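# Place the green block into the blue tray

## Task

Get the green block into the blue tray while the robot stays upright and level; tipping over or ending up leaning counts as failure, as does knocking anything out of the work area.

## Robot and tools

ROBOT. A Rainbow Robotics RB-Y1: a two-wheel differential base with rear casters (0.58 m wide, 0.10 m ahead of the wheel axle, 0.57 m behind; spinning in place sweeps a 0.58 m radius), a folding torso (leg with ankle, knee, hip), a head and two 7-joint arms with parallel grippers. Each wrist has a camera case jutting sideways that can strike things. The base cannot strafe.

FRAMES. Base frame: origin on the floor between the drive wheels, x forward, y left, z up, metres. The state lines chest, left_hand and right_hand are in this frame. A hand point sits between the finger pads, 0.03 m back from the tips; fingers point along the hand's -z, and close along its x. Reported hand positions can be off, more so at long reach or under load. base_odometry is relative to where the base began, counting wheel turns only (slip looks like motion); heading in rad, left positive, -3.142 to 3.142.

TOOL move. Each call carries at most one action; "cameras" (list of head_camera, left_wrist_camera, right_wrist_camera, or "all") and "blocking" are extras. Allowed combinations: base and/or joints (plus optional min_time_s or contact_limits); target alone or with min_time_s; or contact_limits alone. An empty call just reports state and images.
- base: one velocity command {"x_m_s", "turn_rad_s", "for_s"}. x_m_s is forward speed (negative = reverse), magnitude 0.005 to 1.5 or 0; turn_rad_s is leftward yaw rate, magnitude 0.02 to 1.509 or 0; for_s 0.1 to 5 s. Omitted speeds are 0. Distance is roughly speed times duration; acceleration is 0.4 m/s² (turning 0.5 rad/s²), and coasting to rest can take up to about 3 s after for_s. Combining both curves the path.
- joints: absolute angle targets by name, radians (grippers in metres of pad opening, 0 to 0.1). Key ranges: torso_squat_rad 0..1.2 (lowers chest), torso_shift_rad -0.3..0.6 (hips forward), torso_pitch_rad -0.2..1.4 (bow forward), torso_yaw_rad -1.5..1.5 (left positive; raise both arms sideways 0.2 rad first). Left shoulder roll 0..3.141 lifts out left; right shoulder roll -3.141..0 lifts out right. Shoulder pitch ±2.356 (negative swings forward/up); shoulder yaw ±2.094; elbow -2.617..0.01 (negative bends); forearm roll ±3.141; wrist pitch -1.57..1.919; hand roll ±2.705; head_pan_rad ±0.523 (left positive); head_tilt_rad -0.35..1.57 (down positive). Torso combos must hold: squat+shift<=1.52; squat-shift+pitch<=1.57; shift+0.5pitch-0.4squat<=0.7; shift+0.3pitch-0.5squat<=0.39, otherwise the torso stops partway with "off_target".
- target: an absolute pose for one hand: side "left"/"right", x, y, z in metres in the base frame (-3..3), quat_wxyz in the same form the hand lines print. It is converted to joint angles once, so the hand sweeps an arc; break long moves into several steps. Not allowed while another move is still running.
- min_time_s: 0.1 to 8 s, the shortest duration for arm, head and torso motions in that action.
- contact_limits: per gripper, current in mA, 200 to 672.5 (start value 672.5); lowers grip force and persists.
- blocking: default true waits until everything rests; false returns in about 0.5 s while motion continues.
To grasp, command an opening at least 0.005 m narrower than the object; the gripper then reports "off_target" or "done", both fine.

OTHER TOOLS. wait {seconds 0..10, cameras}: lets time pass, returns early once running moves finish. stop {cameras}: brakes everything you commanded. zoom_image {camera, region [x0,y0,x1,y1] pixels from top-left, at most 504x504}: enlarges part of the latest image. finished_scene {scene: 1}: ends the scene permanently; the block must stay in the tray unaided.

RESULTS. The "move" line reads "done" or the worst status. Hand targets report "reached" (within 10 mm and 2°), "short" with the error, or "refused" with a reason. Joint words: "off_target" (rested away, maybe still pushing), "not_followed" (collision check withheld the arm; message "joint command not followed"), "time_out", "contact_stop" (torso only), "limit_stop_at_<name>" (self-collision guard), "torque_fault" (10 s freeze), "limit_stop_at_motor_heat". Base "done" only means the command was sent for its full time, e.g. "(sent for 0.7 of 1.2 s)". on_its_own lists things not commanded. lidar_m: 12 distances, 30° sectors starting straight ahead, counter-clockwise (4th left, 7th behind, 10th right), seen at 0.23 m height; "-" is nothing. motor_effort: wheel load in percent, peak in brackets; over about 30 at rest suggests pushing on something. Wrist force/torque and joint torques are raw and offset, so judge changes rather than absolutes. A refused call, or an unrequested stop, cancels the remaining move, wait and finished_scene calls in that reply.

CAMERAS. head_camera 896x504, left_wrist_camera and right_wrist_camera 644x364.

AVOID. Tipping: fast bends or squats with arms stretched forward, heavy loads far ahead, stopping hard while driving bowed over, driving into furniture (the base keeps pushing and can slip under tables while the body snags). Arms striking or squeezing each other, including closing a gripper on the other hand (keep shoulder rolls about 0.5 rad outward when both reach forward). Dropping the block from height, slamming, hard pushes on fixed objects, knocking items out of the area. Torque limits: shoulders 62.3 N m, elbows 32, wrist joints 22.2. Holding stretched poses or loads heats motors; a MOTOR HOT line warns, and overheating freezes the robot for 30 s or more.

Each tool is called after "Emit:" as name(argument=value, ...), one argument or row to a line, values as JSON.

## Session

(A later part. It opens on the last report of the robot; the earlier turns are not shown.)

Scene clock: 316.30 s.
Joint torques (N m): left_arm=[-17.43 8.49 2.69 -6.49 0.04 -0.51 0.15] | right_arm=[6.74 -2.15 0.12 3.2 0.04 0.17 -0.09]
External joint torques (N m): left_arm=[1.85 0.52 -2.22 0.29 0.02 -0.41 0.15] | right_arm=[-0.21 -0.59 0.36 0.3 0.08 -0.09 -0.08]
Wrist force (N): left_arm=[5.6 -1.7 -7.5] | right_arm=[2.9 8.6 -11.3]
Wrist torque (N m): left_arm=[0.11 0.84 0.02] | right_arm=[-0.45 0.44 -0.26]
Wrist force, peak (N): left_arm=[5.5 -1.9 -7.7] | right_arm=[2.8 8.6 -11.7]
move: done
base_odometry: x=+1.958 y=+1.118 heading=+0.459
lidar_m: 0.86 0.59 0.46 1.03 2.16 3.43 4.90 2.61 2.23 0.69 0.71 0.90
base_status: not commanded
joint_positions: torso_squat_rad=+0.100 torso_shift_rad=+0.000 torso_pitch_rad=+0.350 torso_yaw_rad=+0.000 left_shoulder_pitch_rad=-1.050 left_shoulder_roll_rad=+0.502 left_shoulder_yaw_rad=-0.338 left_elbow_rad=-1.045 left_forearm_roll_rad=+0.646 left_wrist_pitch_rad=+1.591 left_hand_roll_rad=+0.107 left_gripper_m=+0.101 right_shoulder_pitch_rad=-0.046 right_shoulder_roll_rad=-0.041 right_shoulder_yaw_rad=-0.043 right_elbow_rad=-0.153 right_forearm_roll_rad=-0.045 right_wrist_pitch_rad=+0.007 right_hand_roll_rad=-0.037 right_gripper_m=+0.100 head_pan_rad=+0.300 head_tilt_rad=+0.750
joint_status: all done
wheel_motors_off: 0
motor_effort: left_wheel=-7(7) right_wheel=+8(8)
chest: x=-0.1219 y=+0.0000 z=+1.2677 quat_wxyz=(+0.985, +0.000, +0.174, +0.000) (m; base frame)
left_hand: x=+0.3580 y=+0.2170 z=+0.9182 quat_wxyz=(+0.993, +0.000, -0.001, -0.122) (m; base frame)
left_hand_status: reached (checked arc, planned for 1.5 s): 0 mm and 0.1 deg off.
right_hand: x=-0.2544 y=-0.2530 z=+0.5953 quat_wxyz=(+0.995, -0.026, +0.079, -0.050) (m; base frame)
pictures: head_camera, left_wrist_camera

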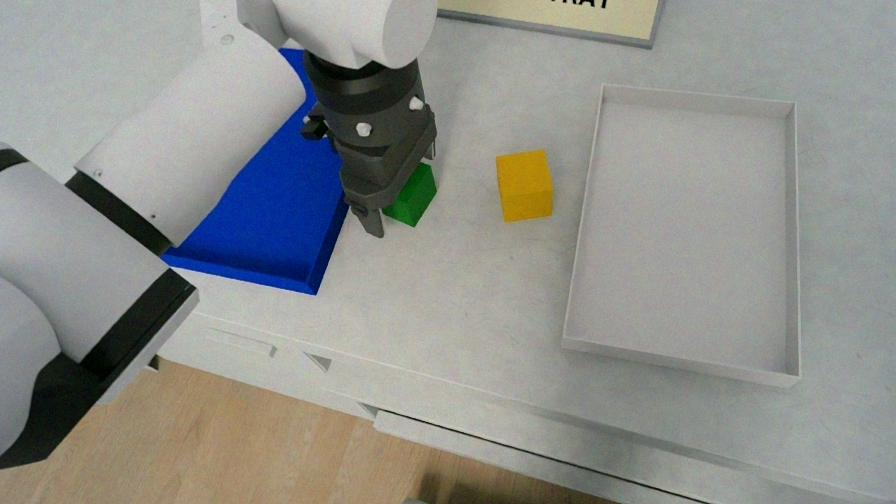

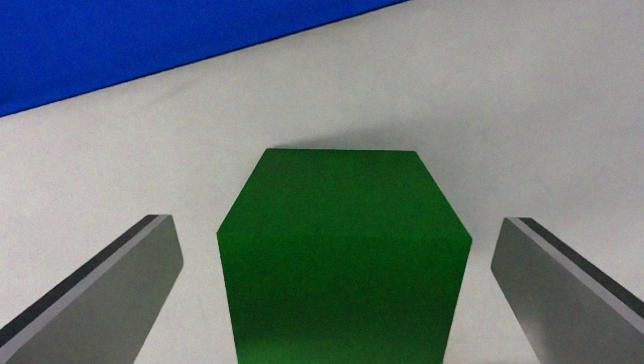

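Emit:
move(
  target={"side": "left", "x": 0.359, "y": 0.223, "z": 0.911, "quat_wxyz": [0.9925, 0, 0, -0.1222]},
)

Emit:
move(
  joints={"left_gripper_m": 0.036},
  contact_limits={"left_gripper_m": 450},
)

Emit:
move(
  target={"side": "left", "x": 0.352, "y": 0.23, "z": 0.99, "quat_wxyz": [0.9925, 0, 0, -0.1222]},
  cameras=["head_camera", "left_wrist_camera"],
)

Scene clock: 326.77 s.
Joint torques (N m): left_arm=[-17.01 9.39 4.06 -6.86 0.14 -0.35 0.14] | right_arm=[6.87 -1.76 -0.08 3.14 0.03 0.22 0.13]
External joint torques (N m): left_arm=[2.26 1.27 -0.75 -0.11 0.12 -0.25 0.14] | right_arm=[-0.08 -0.2 0.15 0.24 0.07 -0.04 0.14]
Wrist force (N): left_arm=[5.4 -1.9 -7.5] | right_arm=[2.9 8.3 -11.5]
Wrist torque (N m): left_arm=[0.12 0.81 0.05] | right_arm=[-0.41 0.43 -0.25]
Wrist force, peak (N): left_arm=[5.8 -1.5 -7.7] | right_arm=[2.9 8.6 -11.6]
move: done
base_odometry: x=+1.958 y=+1.118 heading=+0.459
lidar_m: 0.86 0.58 0.48 1.03 2.16 3.42 4.90 2.61 2.20 0.69 0.72 0.90
base_status: not commanded
joint_positions: torso_squat_rad=+0.100 torso_shift_rad=+0.000 torso_pitch_rad=+0.350 torso_yaw_rad=+0.000 left_shoulder_pitch_rad=-1.049 left_shoulder_roll_rad=+0.503 left_shoulder_yaw_rad=-0.337 left_elbow_rad=-1.012 left_forearm_roll_rad=+0.646 left_wrist_pitch_rad=+1.564 left_hand_roll_rad=+0.086 left_gripper_m=+0.101 right_shoulder_pitch_rad=-0.046 right_shoulder_roll_rad=-0.041 right_shoulder_yaw_rad=-0.043 right_elbow_rad=-0.153 right_forearm_roll_rad=-0.045 right_wrist_pitch_rad=+0.007 right_hand_roll_rad=-0.037 right_gripper_m=+0.100 head_pan_rad=+0.300 head_tilt_rad=+0.750
joint_status: all done
wheel_motors_off: 0
motor_effort: left_wheel=-7(7) right_wheel=+8(8)
chest: x=-0.1219 y=+0.0000 z=+1.2677 quat_wxyz=(+0.985, +0.000, +0.174, +0.000) (m; base frame)
left_hand: x=+0.3586 y=+0.2230 z=+0.9113 quat_wxyz=(+0.993, +0.000, +0.000, -0.122) (m; base frame)
left_hand_status: reached (checked arc, planned for 0.2 s): 0 mm and 0.1 deg off.
right_hand: x=-0.2544 y=-0.2530 z=+0.5953 quat_wxyz=(+0.995, -0.026, +0.079, -0.050) (m; base frame)
pictures: none

Scene clock: 328.03 s.
Joint torques (N m): left_arm=[-17.13 9.47 4.66 -6.53 0.27 -0.22 0.08] | right_arm=[6.86 -1.65 0.52 3.19 0.03 0.23 0.04]
External joint torques (N m): left_arm=[2.14 1.35 -0.15 0.22 0.26 -0.12 0.08] | right_arm=[-0.08 -0.09 0.75 0.29 0.07 -0.03 0.05]
Wrist force (N): left_arm=[5.4 -1.4 -7.1] | right_arm=[2.8 8.6 -11.3]
Wrist torque (N m): left_arm=[0.09 0.76 0.05] | right_arm=[-0.45 0.42 -0.24]
Wrist force, peak (N): left_arm=[5.9 -1.8 -7.5] | right_arm=[2.6 8.6 -11.4]
move: off_target
base_odometry: x=+1.958 y=+1.118 heading=+0.459
lidar_m: 0.86 0.57 0.48 1.01 2.16 3.43 4.91 2.60 2.22 0.70 0.71 0.90
base_status: not commanded
joint_positions: torso_squat_rad=+0.100 torso_shift_rad=+0.000 torso_pitch_rad=+0.350 torso_yaw_rad=+0.000 left_shoulder_pitch_rad=-1.049 left_shoulder_roll_rad=+0.503 left_shoulder_yaw_rad=-0.337 left_elbow_rad=-1.012 left_forearm_roll_rad=+0.646 left_wrist_pitch_rad=+1.564 left_hand_roll_rad=+0.086 left_gripper_m=+0.050 right_shoulder_pitch_rad=-0.046 right_shoulder_roll_rad=-0.041 right_shoulder_yaw_rad=-0.043 right_elbow_rad=-0.153 right_forearm_roll_rad=-0.045 right_wrist_pitch_rad=+0.007 right_hand_roll_rad=-0.037 right_gripper_m=+0.100 head_pan_rad=+0.300 head_tilt_rad=+0.750
joint_status: left_gripper_m off_target (ended at +0.050, target +0.036)
wheel_motors_off: 0
motor_effort: left_wheel=-6(7) right_wheel=+8(8)
contact_limits: left_gripper_m 450 mA
chest: x=-0.1219 y=+0.0000 z=+1.2677 quat_wxyz=(+0.985, +0.000, +0.174, +0.000) (m; base frame)
left_hand: x=+0.3586 y=+0.2230 z=+0.9113 quat_wxyz=(+0.993, +0.000, +0.000, -0.122) (m; base frame)
right_hand: x=-0.2544 y=-0.2530 z=+0.5953 quat_wxyz=(+0.995, -0.026, +0.079, -0.050) (m; base frame)
pictures: none

Scene clock: 329.07 s.
Joint torques (N m): left_arm=[-17.39 10.24 7.56 -7.68 0.27 -0.17 0.25] | right_arm=[6.46 -1.92 0.08 3.22 0.11 0.05 0.15]
External joint torques (N m): left_arm=[1.61 1.44 1.66 -1.21 0.25 -0.08 0.25] | right_arm=[-0.48 -0.36 0.32 0.33 0.15 -0.21 0.16]
Wrist force (N): left_arm=[5.3 -1.9 -8.6] | right_arm=[2.8 8.5 -11.3]
Wrist torque (N m): left_arm=[0.14 0.80 -0.06] | right_arm=[-0.43 0.42 -0.24]
Wrist force, peak (N): left_arm=[4.9 -2.5 -10.0] | right_arm=[2.9 8.7 -11.5]
move: done
base_odometry: x=+1.958 y=+1.118 heading=+0.459
lidar_m: 0.86 0.58 0.48 1.04 2.16 3.43 4.91 2.60 2.23 0.68 0.70 0.90
base_status: not commanded
joint_positions: torso_squat_rad=+0.100 torso_shift_rad=+0.000 torso_pitch_rad=+0.350 torso_yaw_rad=+0.000 left_shoulder_pitch_rad=-1.051 left_shoulder_roll_rad=+0.601 left_shoulder_yaw_rad=-0.280 left_elbow_rad=-1.286 left_forearm_roll_rad=+0.719 left_wrist_pitch_rad=+1.815 left_hand_roll_rad=+0.170 left_gripper_m=+0.050 right_shoulder_pitch_rad=-0.046 right_shoulder_roll_rad=-0.041 right_shoulder_yaw_rad=-0.043 right_elbow_rad=-0.153 right_forearm_roll_rad=-0.045 right_wrist_pitch_rad=+0.007 right_hand_roll_rad=-0.037 right_gripper_m=+0.100 head_pan_rad=+0.300 head_tilt_rad=+0.750
joint_status: all done
wheel_motors_off: 0
motor_effort: left_wheel=-7(8) right_wheel=+8(9)
contact_limits: left_gripper_m 450 mA
chest: x=-0.1219 y=+0.0000 z=+1.2677 quat_wxyz=(+0.985, +0.000, +0.174, +0.000) (m; base frame)
left_hand: x=+0.3519 y=+0.2301 z=+0.9899 quat_wxyz=(+0.992, +0.000, +0.000, -0.122) (m; base frame)
left_hand_status: reached (checked arc, planned for 0.6 s): 0 mm and 0.0 deg off.
right_hand: x=-0.2544 y=-0.2530 z=+0.5953 quat_wxyz=(+0.995, -0.026, +0.079, -0.050) (m; base frame)
pictures: head_camera, left_wrist_camera

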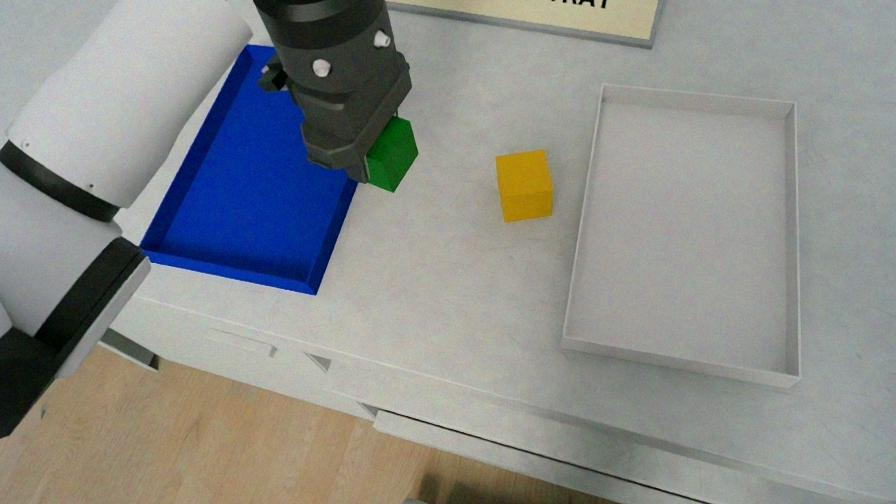

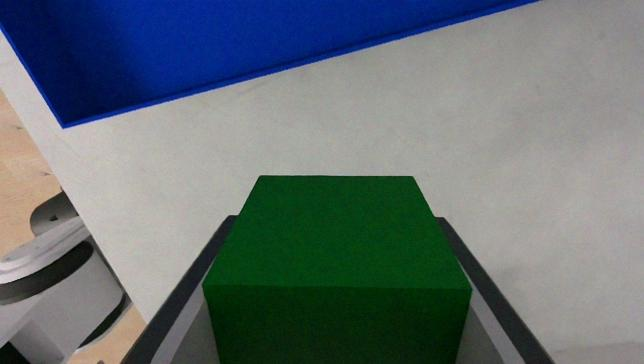

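Emit:
move(
  target={"side": "left", "x": 0.325, "y": 0.368, "z": 0.985, "quat_wxyz": [0.9925, 0, 0, -0.1222]},
  min_time_s=1.2,
)

Emit:
move(
  target={"side": "left", "x": 0.325, "y": 0.368, "z": 0.93, "quat_wxyz": [0.9925, 0, 0, -0.1222]},
  min_time_s=1.0,
  cameras=["head_camera", "left_wrist_camera"],
)

Scene clock: 349.13 s.
Joint torques (N m): left_arm=[-14.54 15.33 8.74 -7.59 0.48 -0.73 0.28] | right_arm=[6.83 -1.76 0.15 3.08 0.1 0.14 0.07]
External joint torques (N m): left_arm=[1.5 1.79 1.98 -1.76 0.47 -0.62 0.28] | right_arm=[-0.12 -0.2 0.39 0.18 0.14 -0.12 0.08]
Wrist force (N): left_arm=[5.2 -1.7 -8.6] | right_arm=[3.1 8.5 -11.3]
Wrist torque (N m): left_arm=[0.12 0.78 0.03] | right_arm=[-0.44 0.45 -0.25]
Wrist force, peak (N): left_arm=[5.6 -2.0 -8.7] | right_arm=[2.9 8.6 -11.6]
move: done
base_odometry: x=+1.958 y=+1.118 heading=+0.459
lidar_m: 0.86 0.59 0.47 1.02 2.16 3.43 4.91 2.60 2.21 0.68 0.71 0.89
base_status: not commanded
joint_positions: torso_squat_rad=+0.100 torso_shift_rad=+0.000 torso_pitch_rad=+0.350 torso_yaw_rad=+0.000 left_shoulder_pitch_rad=-0.853 left_shoulder_roll_rad=+0.839 left_shoulder_yaw_rad=-0.126 left_elbow_rad=-1.294 left_forearm_roll_rad=+0.830 left_wrist_pitch_rad=+1.748 left_hand_roll_rad=-0.083 left_gripper_m=+0.050 right_shoulder_pitch_rad=-0.046 right_shoulder_roll_rad=-0.041 right_shoulder_yaw_rad=-0.043 right_elbow_rad=-0.153 right_forearm_roll_rad=-0.045 right_wrist_pitch_rad=+0.007 right_hand_roll_rad=-0.037 right_gripper_m=+0.100 head_pan_rad=+0.300 head_tilt_rad=+0.750
joint_status: all done
wheel_motors_off: 0
motor_effort: left_wheel=-7(7) right_wheel=+8(8)
contact_limits: left_gripper_m 450 mA
chest: x=-0.1219 y=+0.0000 z=+1.2677 quat_wxyz=(+0.985, +0.000, +0.174, +0.000) (m; base frame)
left_hand: x=+0.3246 y=+0.3679 z=+0.9850 quat_wxyz=(+0.993, +0.001, +0.000, -0.122) (m; base frame)
left_hand_status: reached (checked arc, planned for 1.2 s): 0 mm and 0.1 deg off.
right_hand: x=-0.2544 y=-0.2530 z=+0.5953 quat_wxyz=(+0.995, -0.026, +0.079, -0.050) (m; base frame)
pictures: none

Scene clock: 350.47 s.
Joint torques (N m): left_arm=[-14.02 14.69 5.06 -5.91 0.03 -0.54 0.13] | right_arm=[6.45 -1.53 0.45 3.14 0.1 0.09 0.12]
External joint torques (N m): left_arm=[1.97 1.5 -1.1 0.16 0.02 -0.43 0.13] | right_arm=[-0.49 0.03 0.68 0.25 0.14 -0.17 0.13]
Wrist force (N): left_arm=[5.1 -1.8 -8.5] | right_arm=[2.9 8.4 -11.4]
Wrist torque (N m): left_arm=[0.12 0.78 0.03] | right_arm=[-0.42 0.43 -0.24]
Wrist force, peak (N): left_arm=[5.1 -2.1 -9.1] | right_arm=[2.9 8.5 -11.7]
move: done
base_odometry: x=+1.958 y=+1.118 heading=+0.459
lidar_m: 0.86 0.57 0.48 1.02 2.16 3.42 4.91 2.60 2.23 0.69 0.71 0.89
base_status: not commanded
joint_positions: torso_squat_rad=+0.100 torso_shift_rad=+0.000 torso_pitch_rad=+0.350 torso_yaw_rad=+0.000 left_shoulder_pitch_rad=-0.833 left_shoulder_roll_rad=+0.773 left_shoulder_yaw_rad=-0.165 left_elbow_rad=-1.161 left_forearm_roll_rad=+0.776 left_wrist_pitch_rad=+1.598 left_hand_roll_rad=-0.139 left_gripper_m=+0.050 right_shoulder_pitch_rad=-0.046 right_shoulder_roll_rad=-0.041 right_shoulder_yaw_rad=-0.043 right_elbow_rad=-0.153 right_forearm_roll_rad=-0.045 right_wrist_pitch_rad=+0.007 right_hand_roll_rad=-0.037 right_gripper_m=+0.100 head_pan_rad=+0.300 head_tilt_rad=+0.750
joint_status: all done
wheel_motors_off: 0
motor_effort: left_wheel=-7(7) right_wheel=+8(8)
contact_limits: left_gripper_m 450 mA
chest: x=-0.1219 y=+0.0000 z=+1.2677 quat_wxyz=(+0.985, +0.000, +0.174, +0.000) (m; base frame)
left_hand: x=+0.3242 y=+0.3678 z=+0.9306 quat_wxyz=(+0.993, +0.001, -0.001, -0.122) (m; base frame)
left_hand_status: reached (checked arc, planned for 1.0 s): 1 mm and 0.2 deg off.
right_hand: x=-0.2544 y=-0.2530 z=+0.5953 quat_wxyz=(+0.995, -0.026, +0.079, -0.050) (m; base frame)
pictures: head_camera, left_wrist_camera

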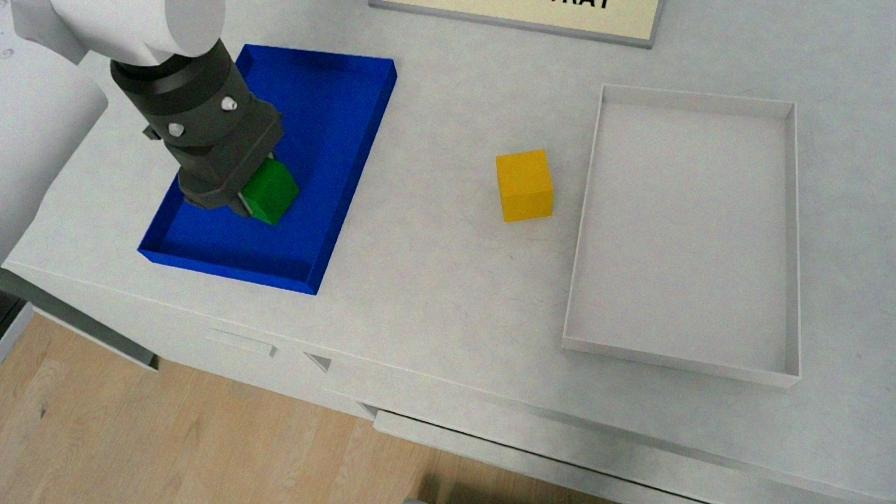

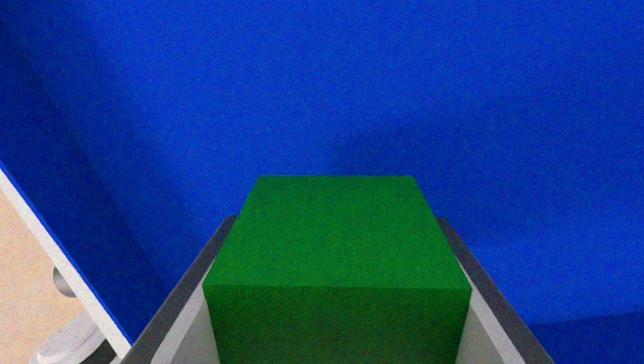

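Emit:
move(
  target={"side": "left", "x": 0.343, "y": 0.368, "z": 0.919, "quat_wxyz": [0.9925, 0, 0, -0.1222]},
  min_time_s=0.8,
)

Emit:
move(
  target={"side": "left", "x": 0.343, "y": 0.368, "z": 0.915, "quat_wxyz": [0.9925, 0, 0, -0.1222]},
  min_time_s=0.5,
  cameras=["head_camera", "left_wrist_camera"],
)

Scene clock: 366.07 s.
Joint torques (N m): left_arm=[-16.68 14.35 4.1 -5.68 0.26 -0.43 0.1] | right_arm=[6.35 -1.96 0.46 3.05 -0.05 0.22 0.07]
External joint torques (N m): left_arm=[0.52 1.32 -1.21 0.45 0.24 -0.32 0.1] | right_arm=[-0.59 -0.4 0.7 0.15 0 -0.04 0.08]
Wrist force (N): left_arm=[5.4 -1.9 -8.6] | right_arm=[2.9 8.4 -11.4]
Wrist torque (N m): left_arm=[0.13 0.82 0.03] | right_arm=[-0.44 0.42 -0.25]
Wrist force, peak (N): left_arm=[5.8 -2.2 -9.1] | right_arm=[2.8 8.6 -11.6]
move: done
base_odometry: x=+1.958 y=+1.118 heading=+0.459
lidar_m: 0.86 0.58 0.47 1.03 2.18 3.44 4.90 2.59 2.22 0.69 0.73 0.89
base_status: not commanded
joint_positions: torso_squat_rad=+0.100 torso_shift_rad=+0.000 torso_pitch_rad=+0.350 torso_yaw_rad=+0.000 left_shoulder_pitch_rad=-0.930 left_shoulder_roll_rad=+0.734 left_shoulder_yaw_rad=-0.191 left_elbow_rad=-0.970 left_forearm_roll_rad=+0.752 left_wrist_pitch_rad=+1.529 left_hand_roll_rad=-0.205 left_gripper_m=+0.050 right_shoulder_pitch_rad=-0.046 right_shoulder_roll_rad=-0.041 right_shoulder_yaw_rad=-0.043 right_elbow_rad=-0.153 right_forearm_roll_rad=-0.045 right_wrist_pitch_rad=+0.007 right_hand_roll_rad=-0.037 right_gripper_m=+0.100 head_pan_rad=+0.300 head_tilt_rad=+0.750
joint_status: all done
wheel_motors_off: 0
motor_effort: left_wheel=-6(7) right_wheel=+8(8)
contact_limits: left_gripper_m 450 mA
chest: x=-0.1219 y=+0.0000 z=+1.2677 quat_wxyz=(+0.985, +0.000, +0.174, +0.000) (m; base frame)
left_hand: x=+0.3427 y=+0.3679 z=+0.9192 quat_wxyz=(+0.993, +0.000, -0.001, -0.122) (m; base frame)
left_hand_status: reached (checked arc, planned for 0.8 s): 0 mm and 0.1 deg off.
right_hand: x=-0.2544 y=-0.2530 z=+0.5953 quat_wxyz=(+0.995, -0.026, +0.079, -0.050) (m; base frame)
pictures: none

Scene clock: 366.90 s.
Joint torques (N m): left_arm=[-17.07 14.25 3.91 -5.65 0.06 -0.4 -0.1] | right_arm=[6.84 -1.91 0.1 3.07 0.1 0.02 0.15]
External joint torques (N m): left_arm=[0.19 1.24 -1.28 0.48 0.04 -0.29 -0.1] | right_arm=[-0.1 -0.35 0.34 0.18 0.14 -0.24 0.16]
Wrist force (N): left_arm=[5.5 -1.8 -8.7] | right_arm=[2.7 8.4 -11.5]
Wrist torque (N m): left_arm=[0.12 0.83 0.04] | right_arm=[-0.43 0.40 -0.24]
Wrist force, peak (N): left_arm=[5.8 -1.9 -8.8] | right_arm=[2.9 8.3 -11.6]
move: done
base_odometry: x=+1.958 y=+1.118 heading=+0.459
lidar_m: 0.87 0.58 0.47 1.02 2.17 3.42 4.91 2.61 2.22 0.68 0.71 0.90
base_status: not commanded
joint_positions: torso_squat_rad=+0.100 torso_shift_rad=+0.000 torso_pitch_rad=+0.350 torso_yaw_rad=+0.000 left_shoulder_pitch_rad=-0.936 left_shoulder_roll_rad=+0.727 left_shoulder_yaw_rad=-0.194 left_elbow_rad=-0.946 left_forearm_roll_rad=+0.749 left_wrist_pitch_rad=+1.516 left_hand_roll_rad=-0.214 left_gripper_m=+0.050 right_shoulder_pitch_rad=-0.046 right_shoulder_roll_rad=-0.041 right_shoulder_yaw_rad=-0.043 right_elbow_rad=-0.153 right_forearm_roll_rad=-0.045 right_wrist_pitch_rad=+0.007 right_hand_roll_rad=-0.037 right_gripper_m=+0.100 head_pan_rad=+0.300 head_tilt_rad=+0.750
joint_status: all done
wheel_motors_off: 0
motor_effort: left_wheel=-7(7) right_wheel=+8(8)
contact_limits: left_gripper_m 450 mA
chest: x=-0.1219 y=+0.0000 z=+1.2677 quat_wxyz=(+0.985, +0.000, +0.174, +0.000) (m; base frame)
left_hand: x=+0.3428 y=+0.3681 z=+0.9151 quat_wxyz=(+0.993, +0.000, +0.000, -0.122) (m; base frame)
left_hand_status: reached (checked arc, planned for 0.5 s): 0 mm and 0.0 deg off.
right_hand: x=-0.2544 y=-0.2530 z=+0.5953 quat_wxyz=(+0.995, -0.026, +0.079, -0.050) (m; base frame)
pictures: head_camera, left_wrist_camera

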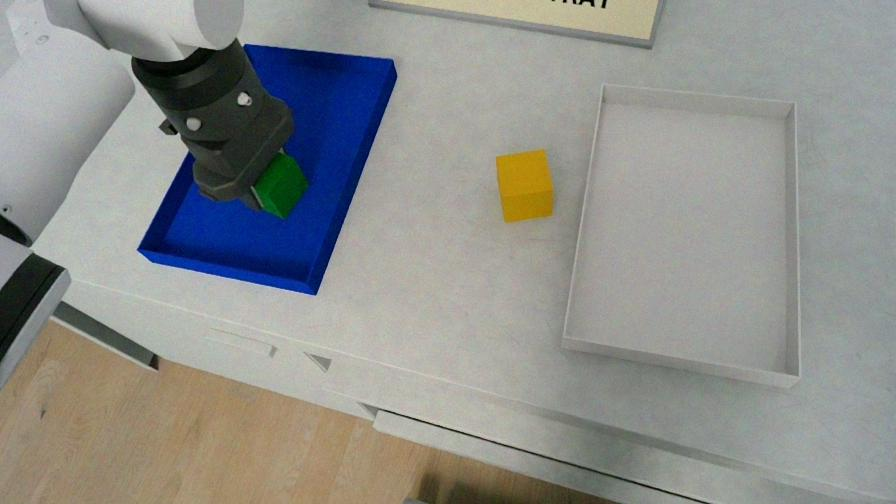

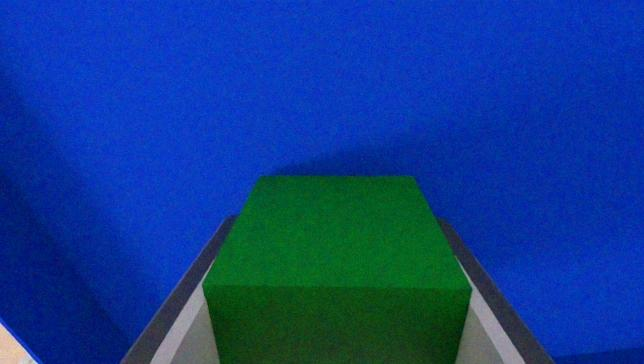

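Emit:
move(
  target={"side": "left", "x": 0.343, "y": 0.368, "z": 0.9125, "quat_wxyz": [0.9925, 0, 0, -0.1222]},
  min_time_s=0.5,
)

Scene clock: 370.43 s.
Joint torques (N m): left_arm=[-16.51 13.44 3.25 -5.32 0.02 -0.67 0.08] | right_arm=[6.39 -1.8 0.19 3.07 0.13 0.14 0.09]
External joint torques (N m): left_arm=[0.76 0.46 -1.88 0.81 0 -0.56 0.08] | right_arm=[-0.55 -0.24 0.42 0.17 0.17 -0.12 0.09]
Wrist force (N): left_arm=[5.0 -1.9 -7.0] | right_arm=[2.8 8.4 -11.3]
Wrist torque (N m): left_arm=[0.12 0.79 0.04] | right_arm=[-0.43 0.41 -0.25]
Wrist force, peak (N): left_arm=[5.5 -1.8 -9.0] | right_arm=[2.8 8.5 -11.6]
move: done
base_odometry: x=+1.958 y=+1.118 heading=+0.459
lidar_m: 0.87 0.57 0.47 1.03 2.18 3.42 4.91 2.60 2.21 0.70 0.70 0.89
base_status: not commanded
joint_positions: torso_squat_rad=+0.100 torso_shift_rad=+0.000 torso_pitch_rad=+0.350 torso_yaw_rad=+0.000 left_shoulder_pitch_rad=-0.938 left_shoulder_roll_rad=+0.724 left_shoulder_yaw_rad=-0.195 left_elbow_rad=-0.934 left_forearm_roll_rad=+0.747 left_wrist_pitch_rad=+1.508 left_hand_roll_rad=-0.219 left_gripper_m=+0.050 right_shoulder_pitch_rad=-0.046 right_shoulder_roll_rad=-0.041 right_shoulder_yaw_rad=-0.043 right_elbow_rad=-0.153 right_forearm_roll_rad=-0.045 right_wrist_pitch_rad=+0.007 right_hand_roll_rad=-0.037 right_gripper_m=+0.100 head_pan_rad=+0.300 head_tilt_rad=+0.750
joint_status: all done
wheel_motors_off: 0
motor_effort: left_wheel=-6(7) right_wheel=+8(8)
contact_limits: left_gripper_m 450 mA
chest: x=-0.1219 y=+0.0000 z=+1.2677 quat_wxyz=(+0.985, +0.000, +0.174, +0.000) (m; base frame)
left_hand: x=+0.3430 y=+0.3681 z=+0.9126 quat_wxyz=(+0.993, +0.000, +0.000, -0.122) (m; base frame)
left_hand_status: reached (checked arc, planned for 0.5 s): 0 mm and 0.0 deg off.
right_hand: x=-0.2544 y=-0.2530 z=+0.5953 quat_wxyz=(+0.995, -0.026, +0.079, -0.050) (m; base frame)
pictures: none

Emit:
move(
  joints={"left_gripper_m": 0.085},
)

Emit:
move(
  target={"side": "left", "x": 0.342, "y": 0.368, "z": 1.0, "quat_wxyz": [0.9925, 0, 0, -0.1222]},
  min_time_s=1.2,
  cameras=["head_camera", "left_wrist_camera"],
)

Scene clock: 374.20 s.
Joint torques (N m): left_arm=[-16.84 13.55 3 -5.41 0.2 -0.56 0.09] | right_arm=[6.9 -1.95 0.06 3.01 0.15 0.1 0.07]
External joint torques (N m): left_arm=[0.44 0.57 -2.14 0.72 0.18 -0.45 0.09] | right_arm=[-0.05 -0.39 0.3 0.11 0.19 -0.16 0.08]
Wrist force (N): left_arm=[5.5 -1.7 -7.8] | right_arm=[2.8 8.4 -11.3]
Wrist torque (N m): left_arm=[0.10 0.83 0.05] | right_arm=[-0.42 0.41 -0.24]
Wrist force, peak (N): left_arm=[5.5 -1.9 -7.8] | right_arm=[3.1 8.6 -11.5]
move: done
base_odometry: x=+1.958 y=+1.118 heading=+0.459
lidar_m: 0.87 0.58 0.48 1.03 2.16 3.43 4.91 2.60 2.23 0.68 0.71 0.89
base_status: not commanded
joint_positions: torso_squat_rad=+0.100 torso_shift_rad=+0.000 torso_pitch_rad=+0.350 torso_yaw_rad=+0.000 left_shoulder_pitch_rad=-0.938 left_shoulder_roll_rad=+0.724 left_shoulder_yaw_rad=-0.195 left_elbow_rad=-0.934 left_forearm_roll_rad=+0.747 left_wrist_pitch_rad=+1.508 left_hand_roll_rad=-0.219 left_gripper_m=+0.085 right_shoulder_pitch_rad=-0.046 right_shoulder_roll_rad=-0.041 right_shoulder_yaw_rad=-0.043 right_elbow_rad=-0.153 right_forearm_roll_rad=-0.045 right_wrist_pitch_rad=+0.007 right_hand_roll_rad=-0.037 right_gripper_m=+0.100 head_pan_rad=+0.300 head_tilt_rad=+0.750
joint_status: all done
wheel_motors_off: 0
motor_effort: left_wheel=-6(7) right_wheel=+8(8)
contact_limits: left_gripper_m 450 mA
chest: x=-0.1219 y=+0.0000 z=+1.2677 quat_wxyz=(+0.985, +0.000, +0.174, +0.000) (m; base frame)
left_hand: x=+0.3430 y=+0.3681 z=+0.9126 quat_wxyz=(+0.993, +0.000, +0.000, -0.122) (m; base frame)
right_hand: x=-0.2544 y=-0.2530 z=+0.5953 quat_wxyz=(+0.995, -0.026, +0.079, -0.050) (m; base frame)
pictures: none

Scene clock: 375.73 s.
Joint torques (N m): left_arm=[-16.54 15.59 8.86 -7.36 0.35 -0.21 0.17] | right_arm=[6.51 -2.04 0.29 3.17 0.16 0.13 0.13]
External joint torques (N m): left_arm=[0.59 2.05 2.46 -1.47 0.33 -0.1 0.17] | right_arm=[-0.44 -0.48 0.52 0.27 0.2 -0.13 0.14]
Wrist force (N): left_arm=[5.5 -1.9 -7.5] | right_arm=[2.7 8.2 -11.5]
Wrist torque (N m): left_arm=[0.13 0.81 -0.06] | right_arm=[-0.39 0.42 -0.26]
Wrist force, peak (N): left_arm=[5.5 -1.8 -8.0] | right_arm=[2.9 8.7 -11.5]
move: done
base_odometry: x=+1.958 y=+1.118 heading=+0.459
lidar_m: 0.86 0.58 0.48 1.02 2.16 3.42 4.90 2.60 2.21 0.68 0.72 0.89
base_status: not commanded
joint_positions: torso_squat_rad=+0.100 torso_shift_rad=+0.000 torso_pitch_rad=+0.350 torso_yaw_rad=+0.000 left_shoulder_pitch_rad=-0.945 left_shoulder_roll_rad=+0.834 left_shoulder_yaw_rad=-0.138 left_elbow_rad=-1.198 left_forearm_roll_rad=+0.821 left_wrist_pitch_rad=+1.762 left_hand_roll_rad=-0.117 left_gripper_m=+0.085 right_shoulder_pitch_rad=-0.046 right_shoulder_roll_rad=-0.041 right_shoulder_yaw_rad=-0.043 right_elbow_rad=-0.153 right_forearm_roll_rad=-0.045 right_wrist_pitch_rad=+0.007 right_hand_roll_rad=-0.037 right_gripper_m=+0.100 head_pan_rad=+0.300 head_tilt_rad=+0.750
joint_status: all done
wheel_motors_off: 0
motor_effort: left_wheel=-7(7) right_wheel=+8(8)
contact_limits: left_gripper_m 450 mA
chest: x=-0.1219 y=+0.0000 z=+1.2677 quat_wxyz=(+0.985, +0.000, +0.174, +0.000) (m; base frame)
left_hand: x=+0.3419 y=+0.3680 z=+0.9998 quat_wxyz=(+0.992, +0.000, +0.001, -0.122) (m; base frame)
left_hand_status: reached (checked arc, planned for 1.2 s): 0 mm and 0.1 deg off.
right_hand: x=-0.2544 y=-0.2530 z=+0.5953 quat_wxyz=(+0.995, -0.026, +0.079, -0.050) (m; base frame)
pictures: head_camera, left_wrist_camera

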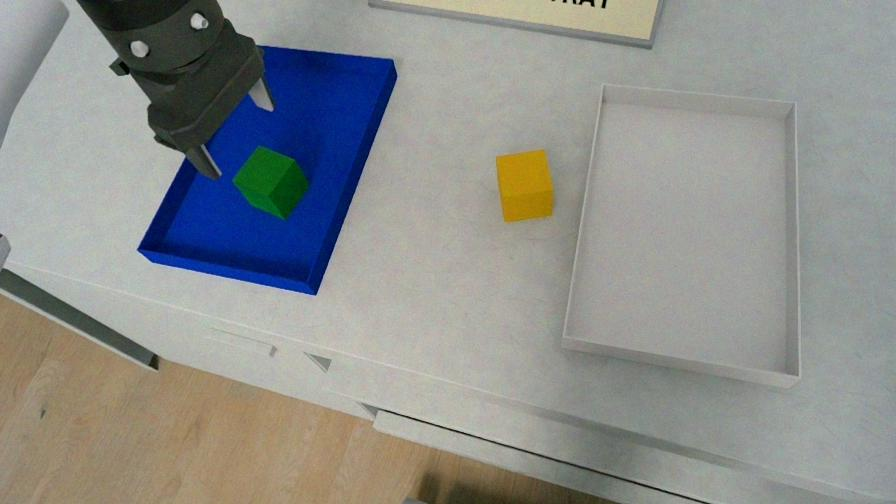

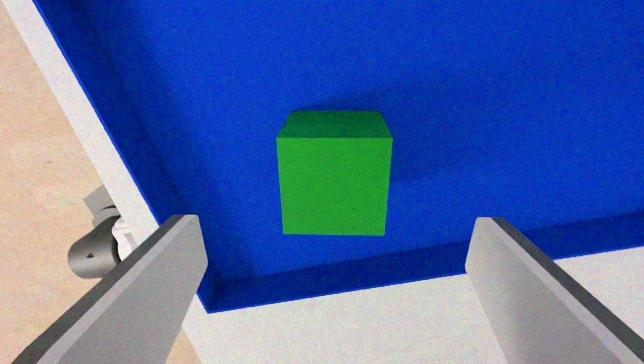

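The green block is resting in the blue tray, and the gripper has let go and moved clear.

Emit:
finished_scene(
)

The scene is finished: the task was done.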